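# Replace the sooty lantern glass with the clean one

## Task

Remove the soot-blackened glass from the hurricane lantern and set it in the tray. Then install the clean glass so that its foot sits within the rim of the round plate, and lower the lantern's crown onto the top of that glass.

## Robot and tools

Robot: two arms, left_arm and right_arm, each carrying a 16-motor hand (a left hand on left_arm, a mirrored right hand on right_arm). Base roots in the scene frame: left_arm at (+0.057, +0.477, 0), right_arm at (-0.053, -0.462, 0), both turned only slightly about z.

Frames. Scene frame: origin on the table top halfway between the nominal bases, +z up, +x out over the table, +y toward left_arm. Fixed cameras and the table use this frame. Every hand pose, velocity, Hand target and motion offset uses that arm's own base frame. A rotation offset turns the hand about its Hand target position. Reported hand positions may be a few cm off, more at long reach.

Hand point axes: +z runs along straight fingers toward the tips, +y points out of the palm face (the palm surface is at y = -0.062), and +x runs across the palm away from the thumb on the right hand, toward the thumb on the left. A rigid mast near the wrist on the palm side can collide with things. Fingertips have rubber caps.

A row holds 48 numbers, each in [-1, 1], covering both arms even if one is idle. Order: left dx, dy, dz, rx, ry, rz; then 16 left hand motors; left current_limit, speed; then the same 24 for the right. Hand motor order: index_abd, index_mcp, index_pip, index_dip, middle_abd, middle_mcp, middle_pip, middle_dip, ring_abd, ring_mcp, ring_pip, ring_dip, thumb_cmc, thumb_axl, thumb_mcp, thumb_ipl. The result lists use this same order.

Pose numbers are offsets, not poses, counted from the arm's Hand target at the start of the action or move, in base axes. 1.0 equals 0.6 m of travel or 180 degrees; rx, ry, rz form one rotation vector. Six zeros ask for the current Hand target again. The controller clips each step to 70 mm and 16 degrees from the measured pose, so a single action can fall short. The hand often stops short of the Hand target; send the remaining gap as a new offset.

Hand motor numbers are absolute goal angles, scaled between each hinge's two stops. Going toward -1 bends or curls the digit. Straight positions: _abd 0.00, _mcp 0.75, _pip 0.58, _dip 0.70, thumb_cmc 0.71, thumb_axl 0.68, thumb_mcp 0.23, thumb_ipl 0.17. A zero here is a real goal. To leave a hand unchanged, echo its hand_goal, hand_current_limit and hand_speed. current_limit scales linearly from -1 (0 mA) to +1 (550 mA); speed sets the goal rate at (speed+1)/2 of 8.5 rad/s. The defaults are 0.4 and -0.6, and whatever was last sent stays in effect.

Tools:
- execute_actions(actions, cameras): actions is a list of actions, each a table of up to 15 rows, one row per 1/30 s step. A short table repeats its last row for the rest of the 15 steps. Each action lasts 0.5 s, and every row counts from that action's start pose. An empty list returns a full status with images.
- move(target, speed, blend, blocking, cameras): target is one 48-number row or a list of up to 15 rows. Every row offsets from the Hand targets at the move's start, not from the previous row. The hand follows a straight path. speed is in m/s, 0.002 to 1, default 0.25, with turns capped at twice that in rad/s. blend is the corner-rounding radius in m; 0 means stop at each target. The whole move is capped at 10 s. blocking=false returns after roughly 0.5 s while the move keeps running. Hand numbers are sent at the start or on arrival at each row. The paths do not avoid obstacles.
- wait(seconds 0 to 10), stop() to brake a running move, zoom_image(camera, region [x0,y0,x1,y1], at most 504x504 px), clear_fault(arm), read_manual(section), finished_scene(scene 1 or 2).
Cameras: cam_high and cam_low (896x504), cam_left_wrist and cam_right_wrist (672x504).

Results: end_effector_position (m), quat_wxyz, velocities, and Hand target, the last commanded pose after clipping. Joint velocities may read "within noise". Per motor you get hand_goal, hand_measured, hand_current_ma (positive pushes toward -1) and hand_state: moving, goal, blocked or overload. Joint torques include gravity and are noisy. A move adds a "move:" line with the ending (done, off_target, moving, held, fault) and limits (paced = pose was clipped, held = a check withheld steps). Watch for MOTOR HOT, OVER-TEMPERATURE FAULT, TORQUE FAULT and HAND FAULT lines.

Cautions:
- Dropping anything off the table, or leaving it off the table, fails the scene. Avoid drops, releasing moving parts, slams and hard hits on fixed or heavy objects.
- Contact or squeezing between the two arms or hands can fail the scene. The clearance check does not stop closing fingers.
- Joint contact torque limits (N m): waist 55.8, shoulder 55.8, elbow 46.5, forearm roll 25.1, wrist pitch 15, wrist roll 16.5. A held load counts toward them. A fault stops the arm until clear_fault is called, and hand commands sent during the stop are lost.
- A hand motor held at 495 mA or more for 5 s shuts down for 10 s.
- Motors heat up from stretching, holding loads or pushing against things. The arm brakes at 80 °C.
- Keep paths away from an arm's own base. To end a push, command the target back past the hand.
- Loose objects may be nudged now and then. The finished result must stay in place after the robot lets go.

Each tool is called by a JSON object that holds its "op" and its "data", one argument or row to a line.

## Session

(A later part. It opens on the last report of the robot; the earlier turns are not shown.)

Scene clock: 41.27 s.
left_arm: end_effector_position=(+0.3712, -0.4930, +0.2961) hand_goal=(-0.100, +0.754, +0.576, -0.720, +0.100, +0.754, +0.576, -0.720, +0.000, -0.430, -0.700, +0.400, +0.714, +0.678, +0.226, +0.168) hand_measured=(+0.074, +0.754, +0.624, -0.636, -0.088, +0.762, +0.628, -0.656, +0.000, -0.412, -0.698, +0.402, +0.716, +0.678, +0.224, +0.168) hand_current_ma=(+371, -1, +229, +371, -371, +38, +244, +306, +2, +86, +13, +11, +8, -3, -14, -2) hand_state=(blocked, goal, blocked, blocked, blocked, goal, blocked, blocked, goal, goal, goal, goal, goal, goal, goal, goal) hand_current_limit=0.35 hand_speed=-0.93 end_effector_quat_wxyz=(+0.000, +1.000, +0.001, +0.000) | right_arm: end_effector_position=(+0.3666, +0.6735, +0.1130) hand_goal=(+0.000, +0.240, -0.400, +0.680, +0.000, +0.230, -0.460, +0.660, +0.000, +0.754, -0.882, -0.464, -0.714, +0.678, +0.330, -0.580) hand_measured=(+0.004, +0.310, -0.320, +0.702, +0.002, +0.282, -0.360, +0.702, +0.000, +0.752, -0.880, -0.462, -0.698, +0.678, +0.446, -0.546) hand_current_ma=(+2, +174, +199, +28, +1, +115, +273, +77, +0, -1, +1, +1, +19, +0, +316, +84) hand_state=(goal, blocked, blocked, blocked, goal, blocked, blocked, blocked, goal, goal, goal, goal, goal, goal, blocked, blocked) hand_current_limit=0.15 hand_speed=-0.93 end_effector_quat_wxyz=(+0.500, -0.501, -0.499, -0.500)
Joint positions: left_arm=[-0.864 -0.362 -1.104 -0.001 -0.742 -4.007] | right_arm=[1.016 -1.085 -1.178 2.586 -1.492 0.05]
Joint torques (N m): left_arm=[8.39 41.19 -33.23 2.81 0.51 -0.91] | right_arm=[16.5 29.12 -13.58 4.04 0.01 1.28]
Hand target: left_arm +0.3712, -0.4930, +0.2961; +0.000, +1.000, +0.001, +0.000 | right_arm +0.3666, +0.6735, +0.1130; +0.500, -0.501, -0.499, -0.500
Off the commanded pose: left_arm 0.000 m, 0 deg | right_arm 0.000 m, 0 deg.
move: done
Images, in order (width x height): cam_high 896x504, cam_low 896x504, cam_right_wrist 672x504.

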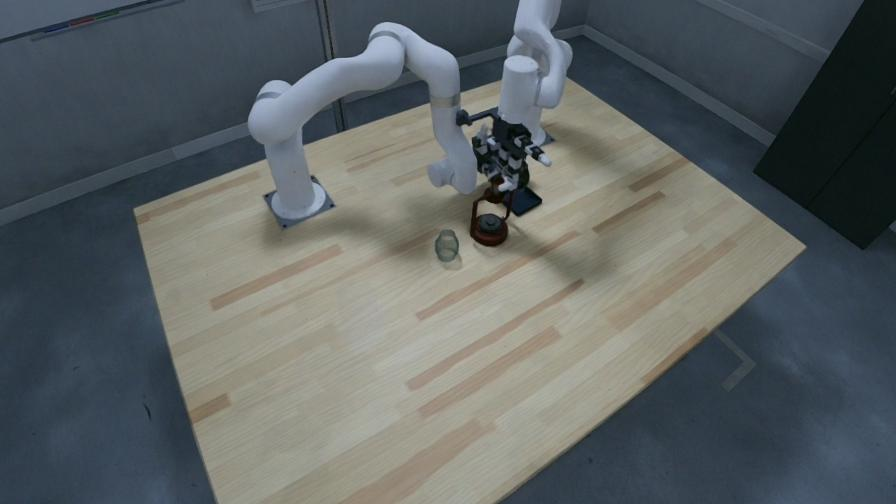

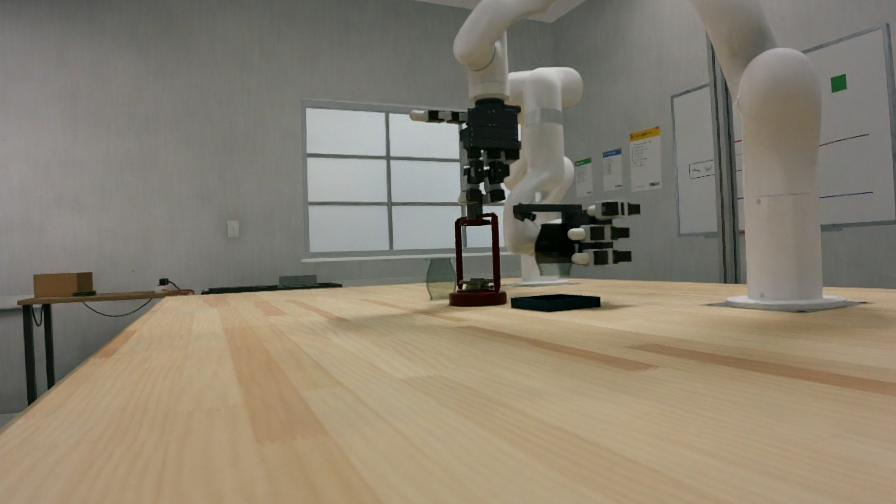

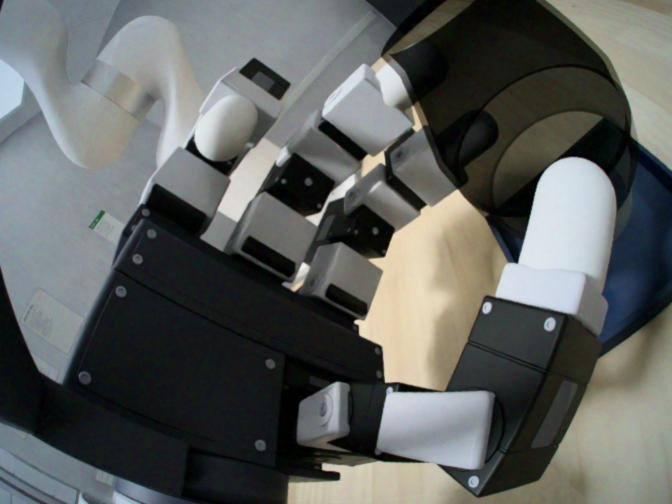

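{"op": "move", "data": {
  "target": [
    [0,0,0,0,0,0,-0.1,0.754,0.576,-0.72,0.1,0.754,0.576,-0.72,0,-0.43,-0.7,0.4,0.714,0.678,0.226,0.168,0.35,-0.93,0,0,-0.0733,0,0,0,0,0.24,-0.40,0.68,0,0.23,-0.46,0.66,0,0.754,-0.883,-0.464,-0.714,0.678,0.33,-0.58,0.15,-0.93]
  ],
  "speed": 0.05,
  "cameras": ["cam_high","cam_low","cam_right_wrist"]
}}

{"op": "zoom_image", "data": {
  "camera": "cam_high",
  "region": [440, 140, 560, 260]
}}

{"op": "zoom_image", "data": {
  "camera": "cam_low",
  "region": [480, 205, 620, 325]
}}

Scene clock: 43.17 s.
left_arm: end_effector_position=(+0.3712, -0.4930, +0.2961) hand_goal=(-0.100, +0.754, +0.576, -0.720, +0.100, +0.754, +0.576, -0.720, +0.000, -0.430, -0.700, +0.400, +0.714, +0.678, +0.226, +0.168) hand_measured=(+0.074, +0.754, +0.624, -0.636, -0.088, +0.762, +0.628, -0.656, +0.000, -0.412, -0.698, +0.402, +0.716, +0.678, +0.224, +0.168) hand_current_ma=(+371, -1, +229, +371, -371, +38, +244, +306, +2, +86, +13, +11, +8, -3, -14, -2) hand_state=(blocked, goal, blocked, blocked, blocked, goal, blocked, blocked, goal, goal, goal, goal, goal, goal, goal, goal) hand_current_limit=0.35 hand_speed=-0.93 end_effector_quat_wxyz=(+0.000, +1.000, +0.001, +0.000) | right_arm: end_effector_position=(+0.3666, +0.6735, +0.0690) hand_goal=(+0.000, +0.240, -0.400, +0.680, +0.000, +0.230, -0.460, +0.660, +0.000, +0.754, -0.882, -0.464, -0.714, +0.678, +0.330, -0.580) hand_measured=(+0.004, +0.310, -0.320, +0.702, +0.004, +0.282, -0.360, +0.702, +0.000, +0.752, -0.880, -0.462, -0.698, +0.678, +0.446, -0.546) hand_current_ma=(+2, +174, +199, +28, +1, +115, +273, +77, +0, -1, +1, +1, +19, +0, +316, +84) hand_state=(goal, blocked, blocked, blocked, goal, blocked, blocked, blocked, goal, goal, goal, goal, goal, goal, blocked, blocked) hand_current_limit=0.15 hand_speed=-0.93 end_effector_quat_wxyz=(+0.500, -0.501, -0.499, -0.500)
Joint positions: left_arm=[-0.864 -0.362 -1.104 -0.001 -0.742 -4.007] | right_arm=[1.016 -1.189 -1.241 2.587 -1.527 0.029]
Joint torques (N m): left_arm=[8.24 41.52 -32.95 2.64 0.55 -0.95] | right_arm=[15.77 32.7 -13.18 3.1 -5.09 -1.84]
Hand target: left_arm +0.3712, -0.4930, +0.2961; +0.000, +1.000, +0.001, +0.000 | right_arm +0.3666, +0.6735, +0.0690; +0.500, -0.501, -0.499, -0.500
Off the commanded pose: left_arm 0.000 m, 0 deg | right_arm 0.000 m, 0 deg.
move: done
Images, in order (width x height): cam_high 896x504, cam_low 896x504, cam_right_wrist 672x504.

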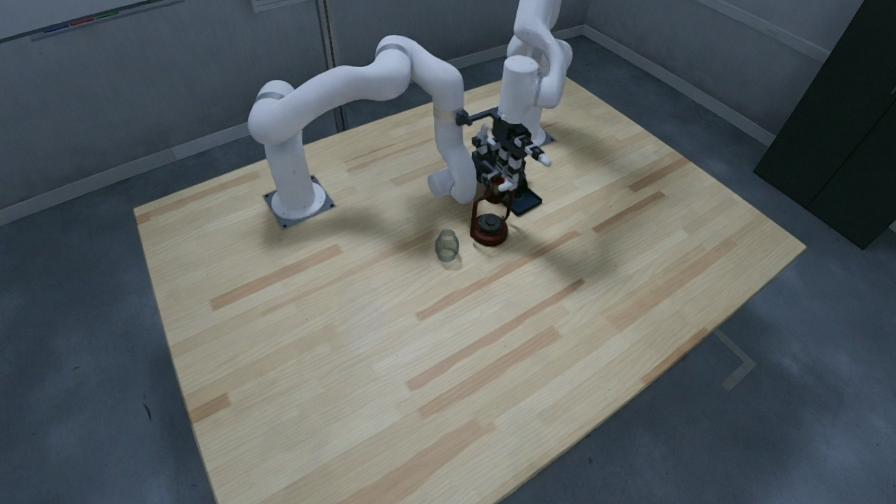

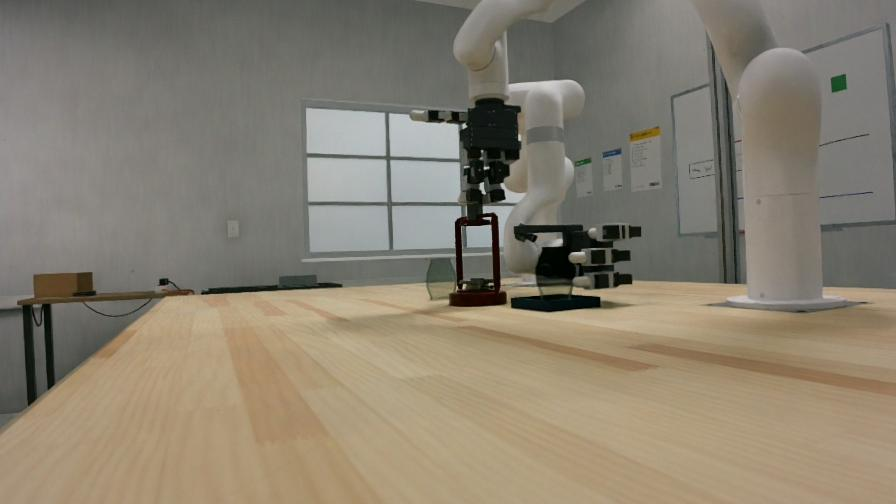

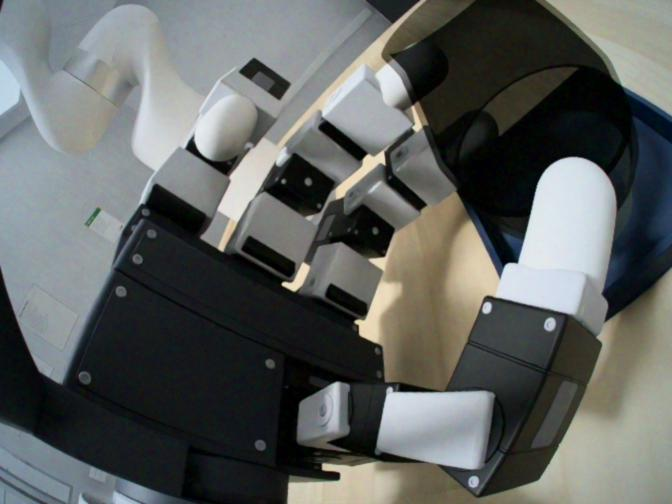

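Scaled by 4.200 from the camera's 896x504 image, which has a finer 1280x720 frame.

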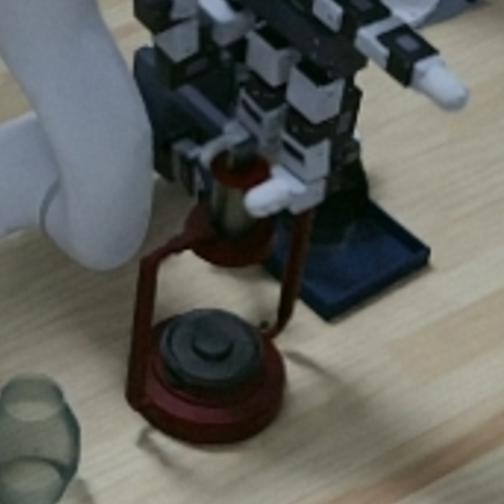

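Scaled by 3.600 from the camera's 896x504 image, which has a finer 1280x720 frame.

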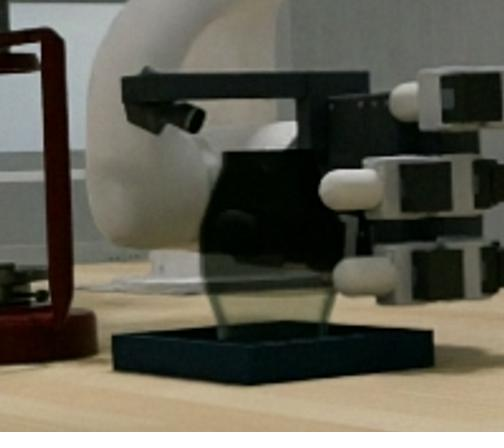

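{"op": "move", "data": {
  "target": [
    [0,0,0,0,0,0,-0.1,0.754,0.576,-0.72,0.1,0.754,0.576,-0.72,0,-0.43,-0.7,0.4,0.714,0.678,0.226,0.168,0.35,-0.93,0.0167,0,0,0,0,0,0,0.24,-0.40,0.68,0,0.23,-0.46,0.66,0,0.754,-0.883,-0.464,-0.714,0.678,0.33,-0.58,0.15,-0.93],
    [0,0,0,0,0,0,-0.1,0.754,0.576,-0.72,0.1,0.754,0.576,-0.72,0,-0.43,-0.7,0.4,0.714,0.678,0.226,0.168,0.35,-0.93,0.0167,0,-0.01,0,0,0,0,0.24,-0.40,0.68,0,0.23,-0.46,0.66,0,0.754,-0.883,-0.464,-0.714,0.678,0.33,-0.58,0.15,-0.93]
  ],
  "speed": [0.03,0.015],
  "cameras": ["cam_high","cam_low","cam_right_wrist"]
}}

{"op": "zoom_image", "data": {
  "camera": "cam_high",
  "region": [440, 140, 560, 260]
}}

{"op": "zoom_image", "data": {
  "camera": "cam_low",
  "region": [480, 205, 620, 325]
}}

Scene clock: 44.73 s.
left_arm: end_effector_position=(+0.3712, -0.4930, +0.2961) hand_goal=(-0.100, +0.754, +0.576, -0.720, +0.100, +0.754, +0.576, -0.720, +0.000, -0.430, -0.700, +0.400, +0.714, +0.678, +0.226, +0.168) hand_measured=(+0.074, +0.754, +0.624, -0.636, -0.088, +0.762, +0.628, -0.656, +0.000, -0.412, -0.698, +0.402, +0.716, +0.678, +0.224, +0.168) hand_current_ma=(+371, -1, +229, +371, -371, +38, +244, +306, +2, +86, +13, +11, +8, -3, -14, -2) hand_state=(blocked, goal, blocked, blocked, blocked, goal, blocked, blocked, goal, goal, goal, goal, goal, goal, goal, goal) hand_current_limit=0.35 hand_speed=-0.93 end_effector_quat_wxyz=(+0.000, +1.000, +0.001, +0.000) | right_arm: end_effector_position=(+0.3766, +0.6735, +0.0630) hand_goal=(+0.000, +0.240, -0.400, +0.680, +0.000, +0.230, -0.460, +0.660, +0.000, +0.754, -0.882, -0.464, -0.714, +0.678, +0.330, -0.580) hand_measured=(+0.004, +0.310, -0.320, +0.702, +0.004, +0.282, -0.360, +0.702, +0.000, +0.752, -0.880, -0.462, -0.698, +0.678, +0.446, -0.546) hand_current_ma=(+2, +174, +199, +28, +1, +115, +273, +77, +0, -1, +1, +1, +19, +0, +316, +84) hand_state=(goal, blocked, blocked, blocked, goal, blocked, blocked, blocked, goal, goal, goal, goal, goal, goal, blocked, blocked) hand_current_limit=0.15 hand_speed=-0.93 end_effector_quat_wxyz=(+0.500, -0.501, -0.499, -0.500)
Joint positions: left_arm=[-0.864 -0.362 -1.104 -0.001 -0.742 -4.007] | right_arm=[1 -1.208 -1.266 2.571 -1.522 0.033]
Joint torques (N m): left_arm=[8.18 42.16 -33.06 2.91 0.51 -0.88] | right_arm=[-17.18 32.02 -12.51 1.57 -5.08 -1.92]
Hand target: left_arm +0.3712, -0.4930, +0.2961; +0.000, +1.000, +0.001, +0.000 | right_arm +0.3766, +0.6735, +0.0630; +0.500, -0.501, -0.499, -0.500
Off the commanded pose: left_arm 0.000 m, 0 deg | right_arm 0.000 m, 0 deg.
move: done
Images, in order (width x height): cam_high 896x504, cam_low 896x504, cam_right_wrist 672x504.

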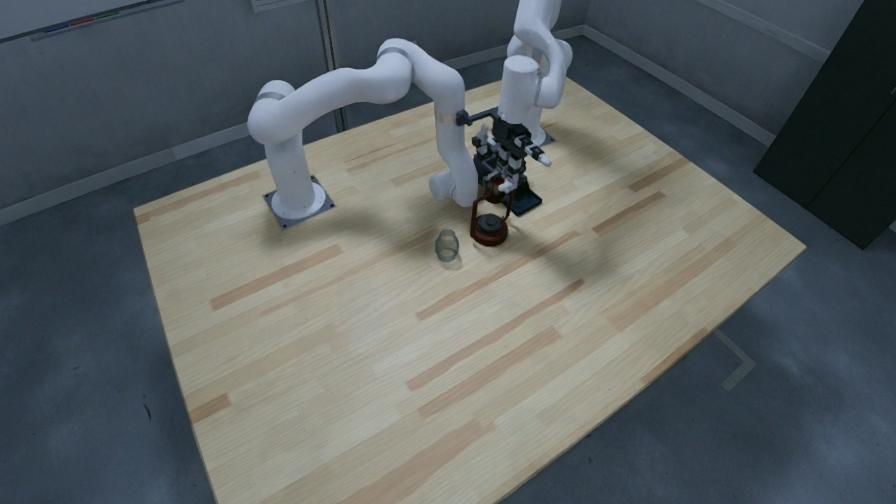

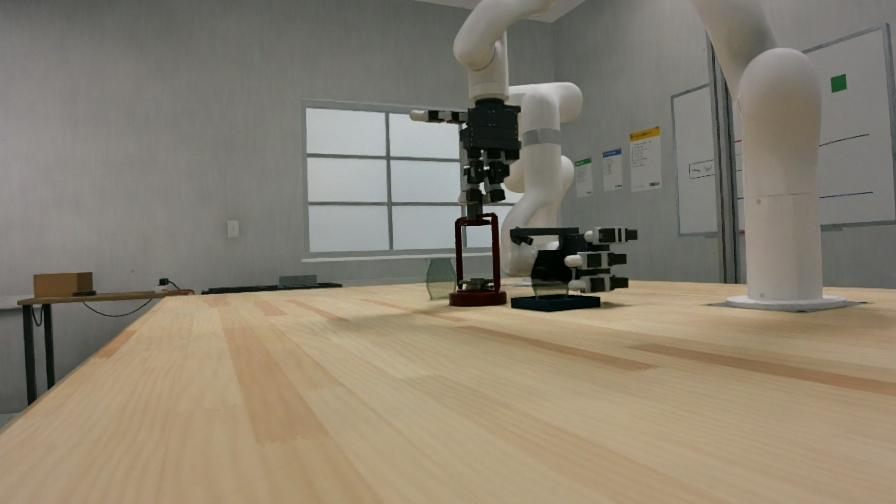

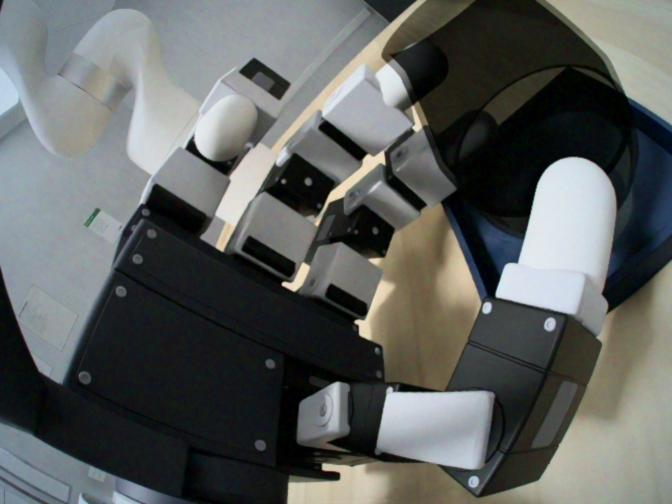

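Scaled by 4.200 from the camera's 896x504 image, which has a finer 1280x720 frame.

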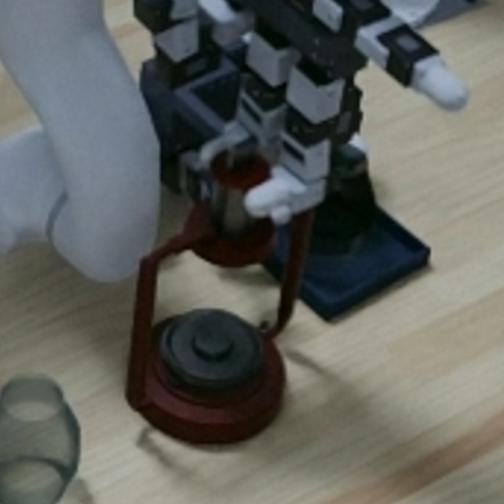

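Scaled by 3.600 from the camera's 896x504 image, which has a finer 1280x720 frame.

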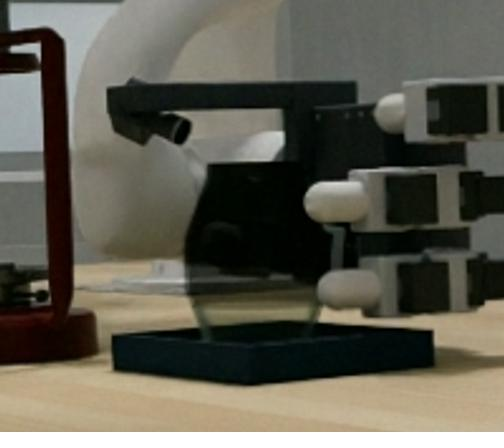

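{"op": "move", "data": {
  "target": [
    [0,0,0,0,0,0,-0.1,0.754,0.576,-0.72,0.1,0.754,0.576,-0.72,0,-0.43,-0.7,0.4,0.714,0.678,0.226,0.168,0.35,-0.93,0,0,-0.004,0,0,0,0,0.24,-0.40,0.68,0,0.23,-0.46,0.66,0,0.754,-0.883,-0.464,-0.714,0.678,0.33,-0.58,0.15,-0.93]
  ],
  "speed": 0.01,
  "cameras": ["cam_low","cam_right_wrist"]
}}

{"op": "zoom_image", "data": {
  "camera": "cam_low",
  "region": [500, 225, 600, 325]
}}

Scene clock: 45.57 s.
left_arm: end_effector_position=(+0.3712, -0.4930, +0.2961) hand_goal=(-0.100, +0.754, +0.576, -0.720, +0.100, +0.754, +0.576, -0.720, +0.000, -0.430, -0.700, +0.400, +0.714, +0.678, +0.226, +0.168) hand_measured=(+0.074, +0.754, +0.624, -0.636, -0.088, +0.762, +0.628, -0.656, +0.000, -0.412, -0.698, +0.402, +0.716, +0.678, +0.224, +0.168) hand_current_ma=(+371, -1, +229, +371, -371, +38, +244, +306, +2, +86, +13, +11, +8, -3, -14, -2) hand_state=(blocked, goal, blocked, blocked, blocked, goal, blocked, blocked, goal, goal, goal, goal, goal, goal, goal, goal) hand_current_limit=0.35 hand_speed=-0.93 end_effector_quat_wxyz=(+0.000, +1.000, +0.001, +0.000) | right_arm: end_effector_position=(+0.3766, +0.6735, +0.0606) hand_goal=(+0.000, +0.240, -0.400, +0.680, +0.000, +0.230, -0.460, +0.660, +0.000, +0.754, -0.882, -0.464, -0.714, +0.678, +0.330, -0.580) hand_measured=(+0.004, +0.310, -0.320, +0.702, +0.004, +0.282, -0.360, +0.702, +0.000, +0.752, -0.880, -0.462, -0.698, +0.678, +0.446, -0.546) hand_current_ma=(+2, +174, +199, +28, +1, +115, +273, +77, +0, -1, +1, +1, +19, +0, +316, +84) hand_state=(goal, blocked, blocked, blocked, goal, blocked, blocked, blocked, goal, goal, goal, goal, goal, goal, blocked, blocked) hand_current_limit=0.15 hand_speed=-0.93 end_effector_quat_wxyz=(+0.500, -0.501, -0.499, -0.500)
Joint positions: left_arm=[-0.864 -0.362 -1.104 -0.001 -0.742 -4.007] | right_arm=[1 -1.214 -1.27 2.571 -1.524 0.032]
Joint torques (N m): left_arm=[7.91 41.76 -33.09 2.94 0.52 -0.92] | right_arm=[-17.27 30.08 -12.66 2.94 -5.05 -1.83]
Hand target: left_arm +0.3712, -0.4930, +0.2961; +0.000, +1.000, +0.001, +0.000 | right_arm +0.3766, +0.6735, +0.0606; +0.500, -0.501, -0.499, -0.500
Off the commanded pose: left_arm 0.000 m, 0 deg | right_arm 0.000 m, 0 deg.
move: done
Images, in order (width x height): cam_low 896x504, cam_right_wrist 672x504.

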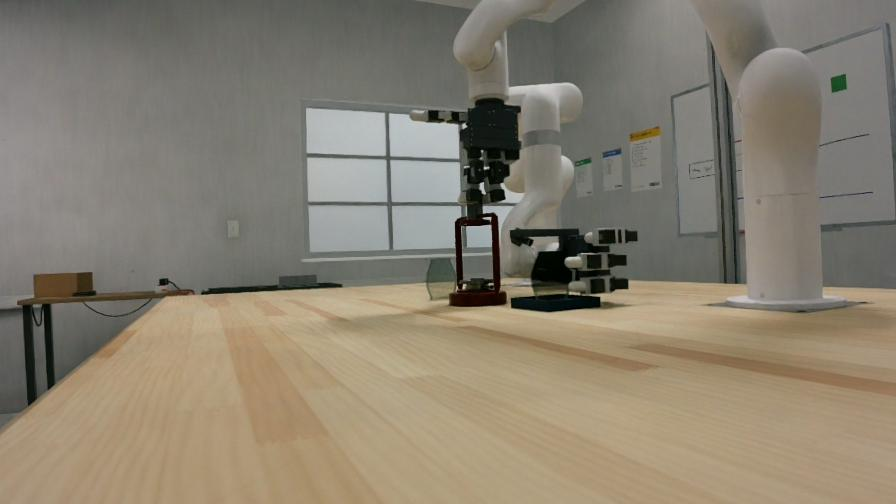

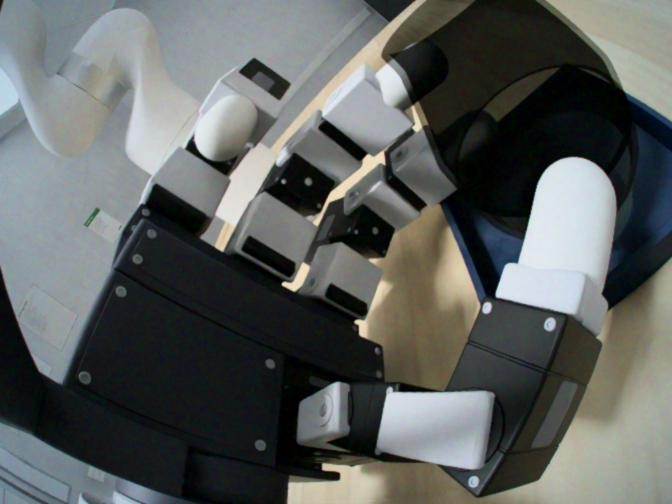

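Scaled by 5.040 from the camera's 896x504 image, which has a finer 1280x720 frame.

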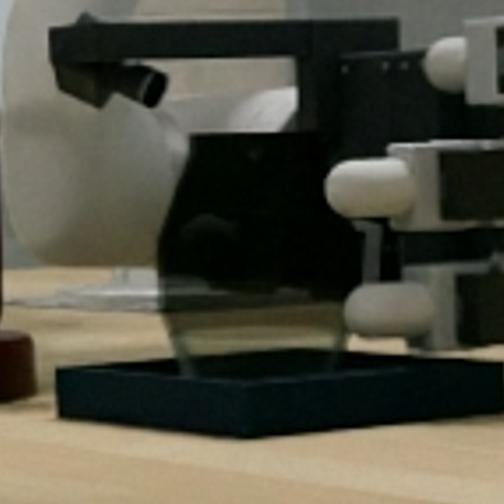

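{"op": "move", "data": {
  "target": [
    [0,0,0,0,0,0,-0.1,0.754,0.576,-0.72,0.1,0.754,0.576,-0.72,0,-0.43,-0.7,0.4,0.714,0.678,0.226,0.168,0.35,-0.93,0,0,-0.0035,0,0,0,0,0.24,-0.40,0.68,0,0.23,-0.46,0.66,0,0.754,-0.883,-0.464,-0.714,0.678,0.33,-0.58,0.15,-0.93]
  ],
  "speed": 0.01
}}

{"op": "move", "data": {
  "target": [
    [0,0,0,0,0,0,-0.1,0.754,0.576,-0.72,0.1,0.754,0.576,-0.72,0,-0.43,-0.7,0.4,0.714,0.678,0.226,0.168,0.35,-0.93,0,0,-0.0025,0,0,0,0,0.24,-0.40,0.68,0,0.23,-0.46,0.66,0,0.754,-0.883,-0.464,-0.714,0.678,0.33,-0.58,0.15,-0.93]
  ],
  "speed": 0.01,
  "cameras": ["cam_low","cam_right_wrist"]
}}

{"op": "zoom_image", "data": {
  "camera": "cam_low",
  "region": [500, 225, 600, 325]
}}

Scene clock: 46.43 s.
left_arm: end_effector_position=(+0.3712, -0.4930, +0.2961) hand_goal=(-0.100, +0.754, +0.576, -0.720, +0.100, +0.754, +0.576, -0.720, +0.000, -0.430, -0.700, +0.400, +0.714, +0.678, +0.226, +0.168) hand_measured=(+0.074, +0.754, +0.624, -0.636, -0.088, +0.762, +0.628, -0.656, +0.000, -0.412, -0.698, +0.402, +0.716, +0.678, +0.224, +0.168) hand_current_ma=(+371, -1, +229, +371, -371, +38, +244, +306, +2, +86, +13, +11, +8, -3, -14, -2) hand_state=(blocked, goal, blocked, blocked, blocked, goal, blocked, blocked, goal, goal, goal, goal, goal, goal, goal, goal) hand_current_limit=0.35 hand_speed=-0.93 end_effector_quat_wxyz=(+0.000, +1.000, +0.001, +0.000) | right_arm: end_effector_position=(+0.3766, +0.6735, +0.0585) hand_goal=(+0.000, +0.240, -0.400, +0.680, +0.000, +0.230, -0.460, +0.660, +0.000, +0.754, -0.882, -0.464, -0.714, +0.678, +0.330, -0.580) hand_measured=(+0.004, +0.310, -0.320, +0.702, +0.004, +0.282, -0.360, +0.702, +0.000, +0.752, -0.880, -0.462, -0.698, +0.678, +0.446, -0.546) hand_current_ma=(+2, +174, +199, +28, +1, +115, +273, +77, +0, -1, +1, +1, +19, +0, +316, +84) hand_state=(goal, blocked, blocked, blocked, goal, blocked, blocked, blocked, goal, goal, goal, goal, goal, goal, blocked, blocked) hand_current_limit=0.15 hand_speed=-0.93 end_effector_quat_wxyz=(+0.500, -0.501, -0.499, -0.500)
Joint positions: left_arm=[-0.864 -0.362 -1.104 -0.001 -0.742 -4.007] | right_arm=[1 -1.219 -1.273 2.571 -1.525 0.031]
Joint torques (N m): left_arm=[8.21 41.38 -33.08 2.89 0.43 -0.88] | right_arm=[-18.07 30.43 -13.34 3.16 -5.11 -1.97]
Hand target: left_arm +0.3712, -0.4930, +0.2961; +0.000, +1.000, +0.001, +0.000 | right_arm +0.3766, +0.6735, +0.0585; +0.500, -0.501, -0.499, -0.500
Off the commanded pose: left_arm 0.000 m, 0 deg | right_arm 0.000 m, 0 deg.
move: done

Scene clock: 47.13 s.
left_arm: end_effector_position=(+0.3712, -0.4930, +0.2961) hand_goal=(-0.100, +0.754, +0.576, -0.720, +0.100, +0.754, +0.576, -0.720, +0.000, -0.430, -0.700, +0.400, +0.714, +0.678, +0.226, +0.168) hand_measured=(+0.074, +0.754, +0.624, -0.636, -0.088, +0.762, +0.628, -0.656, +0.000, -0.412, -0.698, +0.402, +0.716, +0.678, +0.224, +0.168) hand_current_ma=(+371, -1, +229, +371, -371, +38, +244, +306, +2, +86, +13, +11, +8, -3, -14, -2) hand_state=(blocked, goal, blocked, blocked, blocked, goal, blocked, blocked, goal, goal, goal, goal, goal, goal, goal, goal) hand_current_limit=0.35 hand_speed=-0.93 end_effector_quat_wxyz=(+0.000, +1.000, +0.001, +0.000) | right_arm: end_effector_position=(+0.3766, +0.6735, +0.0570) hand_goal=(+0.000, +0.240, -0.400, +0.680, +0.000, +0.230, -0.460, +0.660, +0.000, +0.754, -0.882, -0.464, -0.714, +0.678, +0.330, -0.580) hand_measured=(-0.006, +0.310, -0.320, +0.702, -0.006, +0.282, -0.360, +0.702, +0.000, +0.752, -0.880, -0.462, -0.702, +0.678, +0.446, -0.546) hand_current_ma=(-3, +174, +197, +28, -4, +115, +273, +77, +0, -1, +1, +1, +11, +0, +316, +85) hand_state=(goal, blocked, blocked, blocked, goal, blocked, blocked, blocked, goal, goal, goal, goal, goal, goal, blocked, blocked) hand_current_limit=0.15 hand_speed=-0.93 end_effector_quat_wxyz=(+0.500, -0.501, -0.499, -0.500)
Joint positions: left_arm=[-0.864 -0.362 -1.104 -0.001 -0.742 -4.007] | right_arm=[1 -1.222 -1.276 2.571 -1.526 0.03]
Joint torques (N m): left_arm=[7.57 41.49 -33.09 2.81 0.46 -0.92] | right_arm=[-18.09 28.64 -11.12 2.78 -3.58 -1.37]
Hand target: left_arm +0.3712, -0.4930, +0.2961; +0.000, +1.000, +0.001, +0.000 | right_arm +0.3766, +0.6735, +0.0570; +0.500, -0.501, -0.499, -0.500
Off the commanded pose: left_arm 0.000 m, 0 deg | right_arm 0.000 m, 0 deg.
move: done
Images, in order (width x height): cam_low 896x504, cam_right_wrist 672x504.

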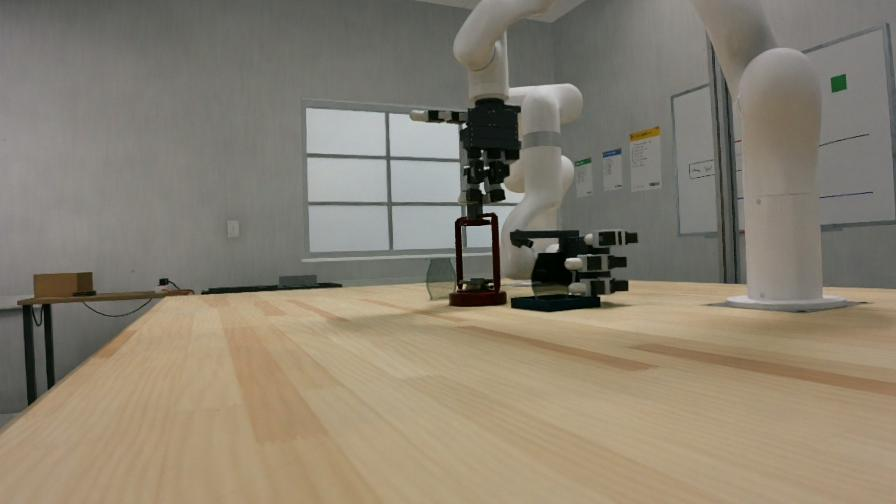

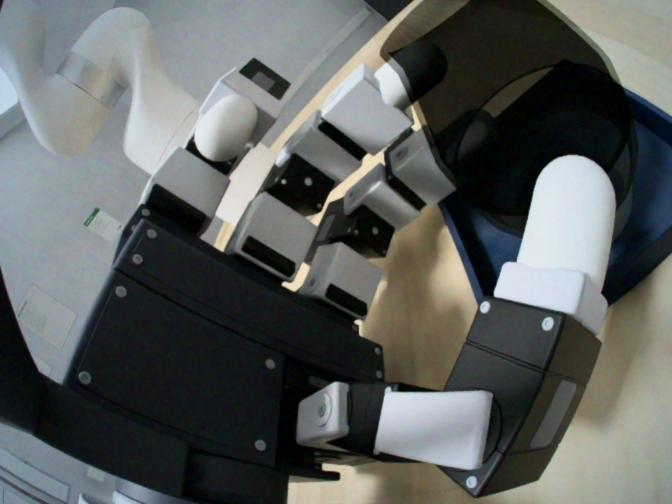

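Scaled by 5.040 from the camera's 896x504 image, which has a finer 1280x720 frame.

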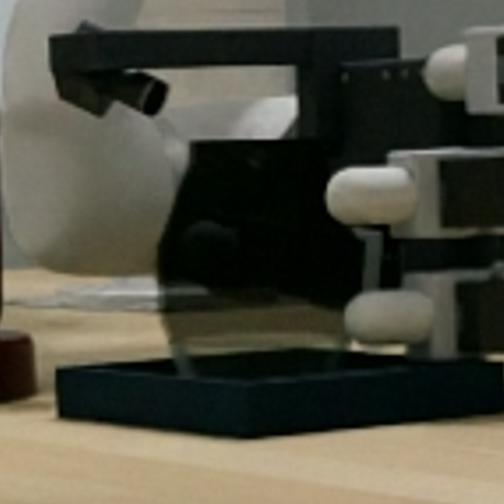

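{"op": "move", "data": {
  "target": [
    [0,0,0,0,0,0,-0.1,0.754,0.576,-0.72,0.1,0.754,0.576,-0.72,0,-0.43,-0.7,0.4,0.714,0.678,0.226,0.168,0.35,-0.93,0,0,0,0,0,0,0,0.27,-0.34,0.69,0,0.26,-0.39,0.68,0,0.754,-0.883,-0.464,-0.714,0.678,0.42,-0.58,0,-0.96],
    [0,0,0,0,0,0,-0.1,0.754,0.576,-0.72,0.1,0.754,0.576,-0.72,0,-0.43,-0.7,0.4,0.714,0.678,0.226,0.168,0.35,-0.93,0,0,0,0,0,0,0,0.305,-0.295,0.696,0,0.28,-0.34,0.696,0,0.754,-0.883,-0.464,-0.714,0.678,0.48,-0.60,0,-0.96]
  ],
  "speed": 0.03,
  "cameras": ["cam_low","cam_right_wrist"]
}}

{"op": "zoom_image", "data": {
  "camera": "cam_low",
  "region": [500, 225, 600, 325]
}}

Scene clock: 48.47 s.
left_arm: end_effector_position=(+0.3712, -0.4930, +0.2961) hand_goal=(-0.100, +0.754, +0.576, -0.720, +0.100, +0.754, +0.576, -0.720, +0.000, -0.430, -0.700, +0.400, +0.714, +0.678, +0.226, +0.168) hand_measured=(+0.074, +0.754, +0.624, -0.636, -0.088, +0.762, +0.628, -0.656, +0.000, -0.412, -0.698, +0.402, +0.716, +0.678, +0.224, +0.168) hand_current_ma=(+371, -1, +229, +371, -371, +38, +244, +306, +2, +86, +13, +11, +8, -3, -14, -2) hand_state=(blocked, goal, blocked, blocked, blocked, goal, blocked, blocked, goal, goal, goal, goal, goal, goal, goal, goal) hand_current_limit=0.35 hand_speed=-0.93 end_effector_quat_wxyz=(+0.000, +1.000, +0.001, +0.000) | right_arm: end_effector_position=(+0.3766, +0.6735, +0.0570) hand_goal=(+0.000, +0.306, -0.294, +0.696, +0.000, +0.280, -0.340, +0.696, +0.000, +0.754, -0.882, -0.464, -0.714, +0.678, +0.480, -0.600) hand_measured=(-0.006, +0.310, -0.296, +0.700, +0.000, +0.284, -0.340, +0.700, +0.000, +0.752, -0.880, -0.462, -0.704, +0.678, +0.480, -0.596) hand_current_ma=(-3, +3, -1, +2, +0, +3, +0, +2, +0, -1, +1, +1, +9, +0, +0, +3) hand_state=(goal, goal, goal, goal, goal, goal, goal, goal, goal, goal, goal, goal, goal, goal, goal, goal) hand_current_limit=0.00 hand_speed=-0.96 end_effector_quat_wxyz=(+0.500, -0.501, -0.499, -0.500)
Joint positions: left_arm=[-0.864 -0.362 -1.104 -0.001 -0.742 -4.007] | right_arm=[1 -1.222 -1.276 2.571 -1.526 0.03]
Joint torques (N m): left_arm=[7.76 41.99 -33.1 2.9 0.49 -0.85] | right_arm=[-15.02 30.47 -9.94 3.86 -0.9 -0.37]
Hand target: left_arm +0.3712, -0.4930, +0.2961; +0.000, +1.000, +0.001, +0.000 | right_arm +0.3766, +0.6735, +0.0570; +0.500, -0.501, -0.499, -0.500
Off the commanded pose: left_arm 0.000 m, 0 deg | right_arm 0.000 m, 0 deg.
move: done
Images, in order (width x height): cam_low 896x504, cam_right_wrist 672x504.

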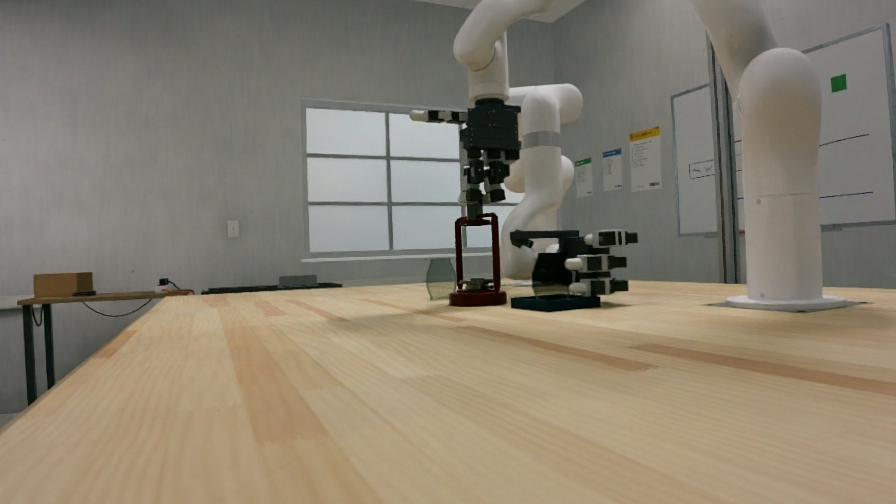

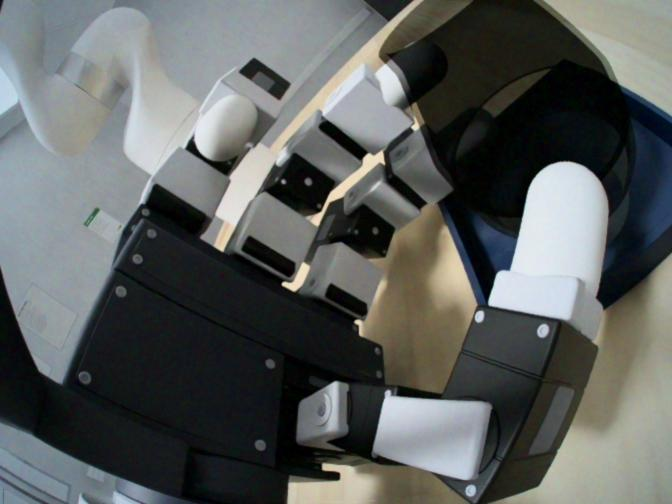

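Scaled by 5.040 from the camera's 896x504 image, which has a finer 1280x720 frame.

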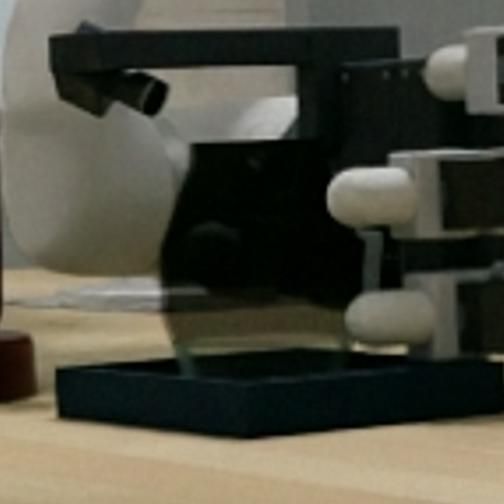

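{"op": "move", "data": {
  "target": [
    [0,0,0,0,0,0,-0.1,0.754,0.576,-0.72,0.1,0.754,0.576,-0.72,0,-0.43,-0.7,0.4,0.714,0.678,0.226,0.168,0.35,-0.93,0,0,0,0,0,0,0,0.32,-0.25,0.696,0,0.30,-0.27,0.696,0,0.754,-0.883,-0.464,-0.714,0.678,0.58,-0.66,0,-0.93],
    [0,0,0,0,0,0,-0.1,0.754,0.576,-0.72,0.1,0.754,0.576,-0.72,0,-0.43,-0.7,0.4,0.714,0.678,0.226,0.168,0.35,-0.93,0,0,0,0,0,0,0,0.32,-0.22,0.696,0,0.315,-0.22,0.696,0,0.754,-0.883,-0.464,-0.714,0.678,0.666,-0.73,0,-0.9],
    [0,0,0,0,0,0,-0.1,0.754,0.576,-0.72,0.1,0.754,0.576,-0.72,0,-0.43,-0.7,0.4,0.714,0.678,0.226,0.168,0.35,-0.93,-0.06,0,0,0,0,0,0,0.32,-0.22,0.696,0,0.315,-0.22,0.696,0,0.754,-0.883,-0.464,-0.714,0.678,0.666,-0.73,0,-0.9]
  ],
  "speed": 0.04,
  "cameras": ["cam_low","cam_right_wrist","cam_high"]
}}

{"op": "zoom_image", "data": {
  "camera": "cam_low",
  "region": [500, 225, 600, 325]
}}

Scene clock: 51.40 s.
left_arm: end_effector_position=(+0.3712, -0.4930, +0.2961) hand_goal=(-0.100, +0.754, +0.576, -0.720, +0.100, +0.754, +0.576, -0.720, +0.000, -0.430, -0.700, +0.400, +0.714, +0.678, +0.226, +0.168) hand_measured=(+0.074, +0.754, +0.624, -0.636, -0.088, +0.762, +0.628, -0.656, +0.000, -0.412, -0.698, +0.402, +0.716, +0.678, +0.224, +0.168) hand_current_ma=(+371, -1, +229, +371, -371, +38, +244, +306, +2, +86, +13, +11, +8, -3, -14, -2) hand_state=(blocked, goal, blocked, blocked, blocked, goal, blocked, blocked, goal, goal, goal, goal, goal, goal, goal, goal) hand_current_limit=0.35 hand_speed=-0.93 end_effector_quat_wxyz=(+0.000, +1.000, +0.001, +0.000) | right_arm: end_effector_position=(+0.3406, +0.6735, +0.0570) hand_goal=(+0.000, +0.320, -0.220, +0.696, +0.000, +0.316, -0.220, +0.696, +0.000, +0.754, -0.882, -0.464, -0.714, +0.678, +0.666, -0.730) hand_measured=(+0.000, +0.318, -0.222, +0.698, +0.000, +0.314, -0.222, +0.698, +0.000, +0.752, -0.880, -0.462, -0.704, +0.678, +0.664, -0.728) hand_current_ma=(+0, -1, -1, +1, +0, -1, -1, +1, +0, -1, +1, +1, +9, +0, -1, +1) hand_state=(goal, goal, goal, goal, goal, goal, goal, goal, goal, goal, goal, goal, goal, goal, goal, goal) hand_current_limit=0.00 hand_speed=-0.90 end_effector_quat_wxyz=(+0.500, -0.501, -0.499, -0.500)
Joint positions: left_arm=[-0.864 -0.362 -1.104 -0.001 -0.742 -4.007] | right_arm=[1.058 -1.205 -1.22 2.63 -1.558 0.009]
Joint torques (N m): left_arm=[8.02 41.97 -33.07 2.73 0.5 -0.93] | right_arm=[15.81 61.32 -6.15 3.75 -4.77 -1.66]
Hand target: left_arm +0.3712, -0.4930, +0.2961; +0.000, +1.000, +0.001, +0.000 | right_arm +0.3406, +0.6735, +0.0570; +0.500, -0.501, -0.499, -0.500
Off the commanded pose: left_arm 0.000 m, 0 deg | right_arm 0.000 m, 0 deg.
move: done
Images, in order (width x height): cam_high 896x504, cam_low 896x504, cam_right_wrist 672x504.

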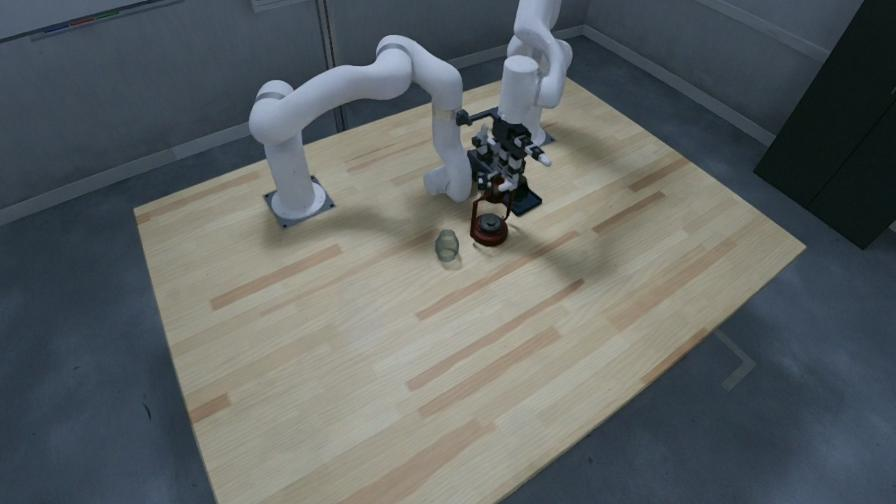

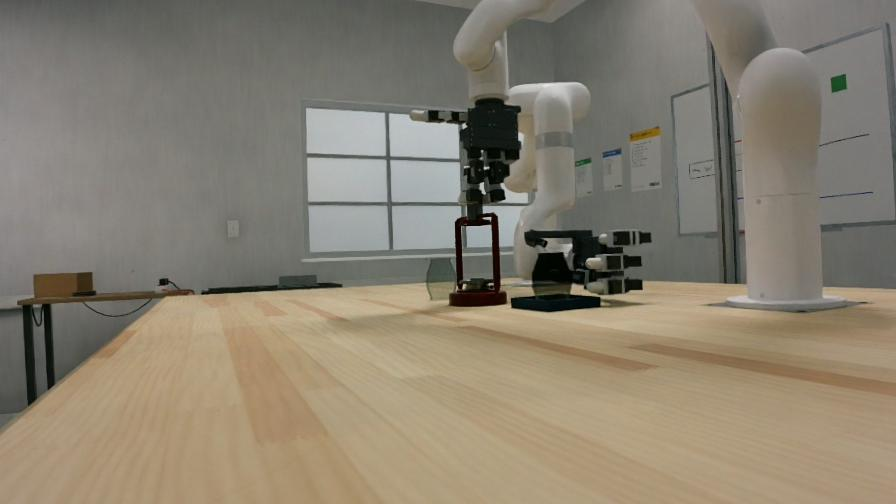

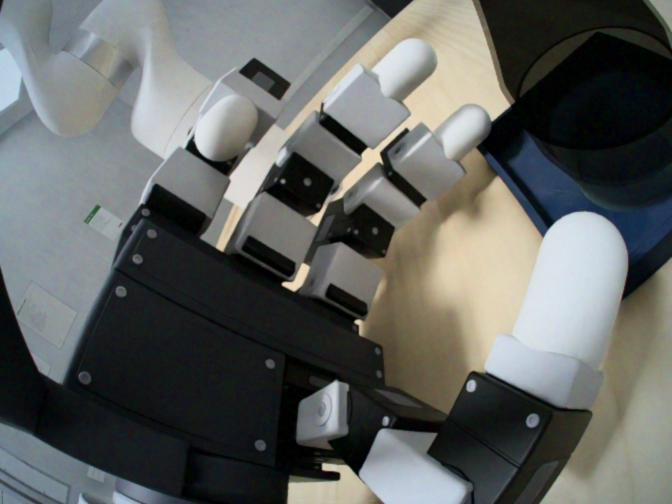

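Scaled by 5.040 from the camera's 896x504 image, which has a finer 1280x720 frame.

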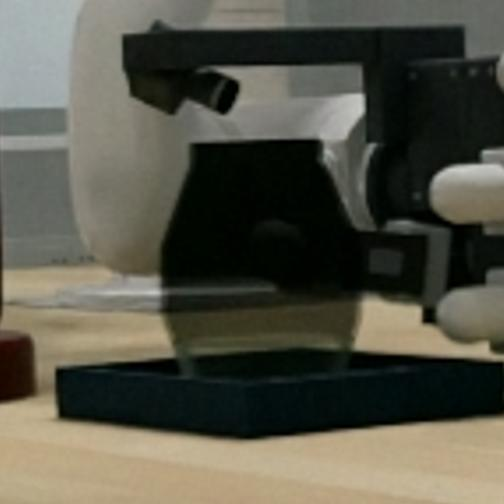

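{"op": "move", "data": {
  "target": [
    [0,0,0,0,0,0,-0.1,0.754,0.576,-0.72,0.1,0.754,0.576,-0.72,0,-0.43,-0.7,0.4,0.714,0.678,0.226,0.168,0.35,-0.93,-0.0667,0,0,0,0,0,0,0.32,-0.22,0.696,0,0.315,-0.22,0.696,0,0.754,-0.883,-0.464,-0.714,0.678,0.666,-0.73,0,-0.9],
    [0,0,0,0,0,0,-0.1,0.754,0.576,-0.72,0.1,0.754,0.576,-0.72,0,-0.43,-0.7,0.4,0.714,0.678,0.226,0.168,0.35,-0.93,-0.0667,0,0.1,0,0,0,0,0.32,-0.22,0.696,0,0.315,-0.22,0.696,0,0.754,-0.883,-0.464,-0.714,0.678,0.666,-0.73,0,-0.9],
    [0,0,0,0,0,0,-0.1,0.754,0.576,-0.72,0.1,0.754,0.576,-0.72,0,-0.43,-0.7,0.4,0.714,0.678,0.226,0.168,0.35,-0.93,0.0323,-0.2225,0.1,0,0,0,0,0.32,-0.22,0.696,0,0.315,-0.22,0.696,0,0.754,-0.883,-0.464,-0.714,0.678,0.666,-0.73,0,-0.9],
    [0,0,0,0,0,0,-0.1,0.754,0.576,-0.72,0.1,0.754,0.576,-0.72,0,-0.43,-0.7,0.4,0.714,0.678,0.226,0.168,0.35,-0.93,0.0323,-0.3892,0.1,0,0,0,0,0.32,-0.22,0.696,0,0.315,-0.22,0.696,0,0.754,-0.883,-0.464,-0.714,0.678,0.666,-0.73,0,-0.9],
    [0,0,0,0,0,0,-0.1,0.754,0.576,-0.72,0.1,0.754,0.576,-0.72,0,-0.43,-0.7,0.4,0.714,0.678,0.226,0.168,0.35,-0.93,0.0323,-0.3892,0.2633,0,0,0,0,0.32,-0.22,0.696,0,0.315,-0.22,0.696,0,0.754,-0.883,-0.464,-0.714,0.678,0.666,-0.73,0,-0.9]
  ],
  "speed": [0.06,0.1,0.12,0.12,0.1],
  "blend": [0.01,0.01,0.01,0.01,0],
  "cameras": ["cam_low","cam_right_wrist","cam_high"]
}}

{"op": "zoom_image", "data": {
  "camera": "cam_low",
  "region": [420, 185, 620, 325]
}}

Scene clock: 57.03 s.
left_arm: end_effector_position=(+0.3712, -0.4930, +0.2961) hand_goal=(-0.100, +0.754, +0.576, -0.720, +0.100, +0.754, +0.576, -0.720, +0.000, -0.430, -0.700, +0.400, +0.714, +0.678, +0.226, +0.168) hand_measured=(+0.074, +0.754, +0.624, -0.636, -0.088, +0.762, +0.628, -0.656, +0.000, -0.412, -0.698, +0.402, +0.716, +0.678, +0.224, +0.168) hand_current_ma=(+371, -1, +229, +371, -371, +38, +244, +306, +2, +86, +13, +11, +8, -3, -14, -2) hand_state=(blocked, goal, blocked, blocked, blocked, goal, blocked, blocked, goal, goal, goal, goal, goal, goal, goal, goal) hand_current_limit=0.35 hand_speed=-0.93 end_effector_quat_wxyz=(+0.000, +1.000, +0.001, +0.000) | right_arm: end_effector_position=(+0.3600, +0.4400, +0.2150) hand_goal=(+0.000, +0.320, -0.220, +0.696, +0.000, +0.316, -0.220, +0.696, +0.000, +0.754, -0.882, -0.464, -0.714, +0.678, +0.666, -0.730) hand_measured=(+0.000, +0.318, -0.222, +0.698, +0.000, +0.314, -0.222, +0.698, +0.000, +0.752, -0.880, -0.462, -0.704, +0.678, +0.664, -0.728) hand_current_ma=(+0, -1, -1, +1, +0, -1, -1, +1, +0, -1, +1, +1, +9, +0, -1, +1) hand_state=(goal, goal, goal, goal, goal, goal, goal, goal, goal, goal, goal, goal, goal, goal, goal, goal) hand_current_limit=0.00 hand_speed=-0.90 end_effector_quat_wxyz=(+0.500, -0.501, -0.499, -0.500)
Joint positions: left_arm=[-0.864 -0.362 -1.104 -0.001 -0.742 -4.007] | right_arm=[0.675 -0.651 -0.571 2.246 -1.621 -0.06]
Joint torques (N m): left_arm=[7.18 41.93 -33.15 2.82 0.56 -0.89] | right_arm=[-18.59 49.19 -4.78 3.87 0.36 1.37]
Hand target: left_arm +0.3712, -0.4930, +0.2961; +0.000, +1.000, +0.001, +0.000 | right_arm +0.3600, +0.4400, +0.2150; +0.500, -0.501, -0.499, -0.500
Off the commanded pose: left_arm 0.000 m, 0 deg | right_arm 0.000 m, 0 deg.
move: done
Images, in order (width x height): cam_high 896x504, cam_low 896x504, cam_right_wrist 672x504.

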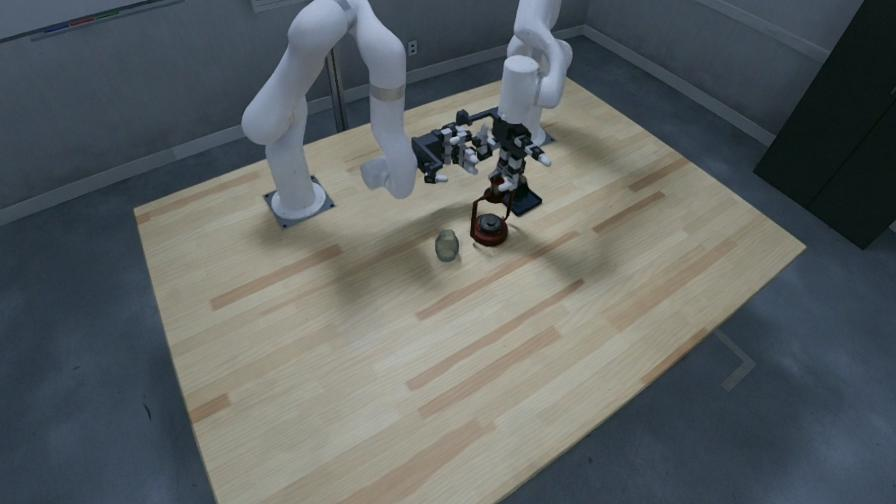

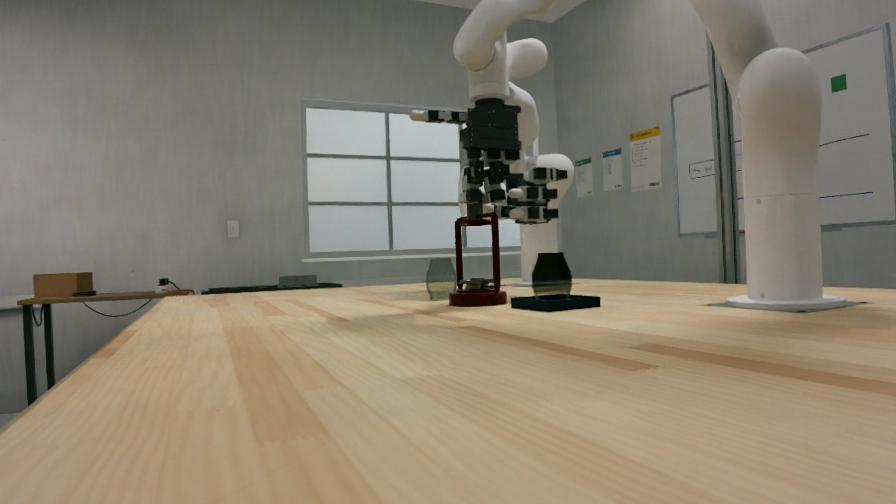

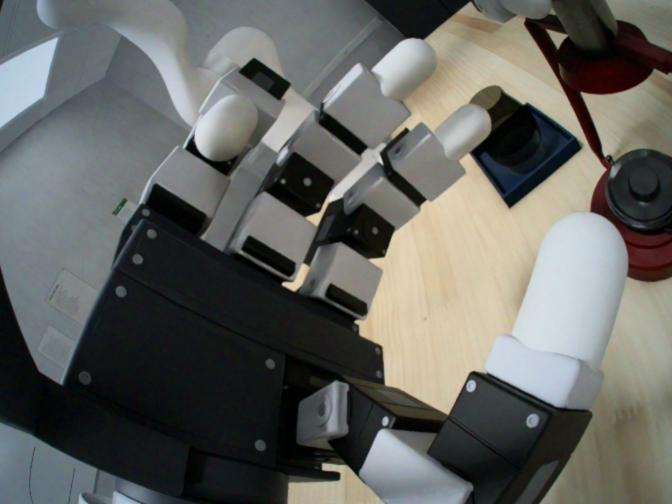

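Scaled by 2.520 from the camera's 896x504 image, which has a finer 1280x720 frame.

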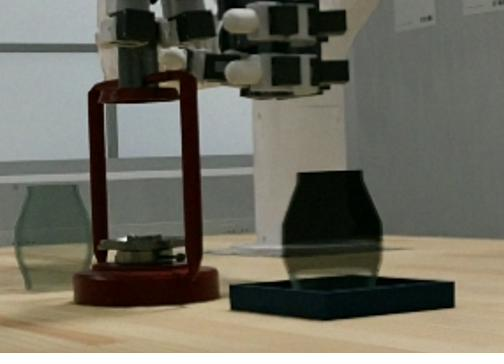

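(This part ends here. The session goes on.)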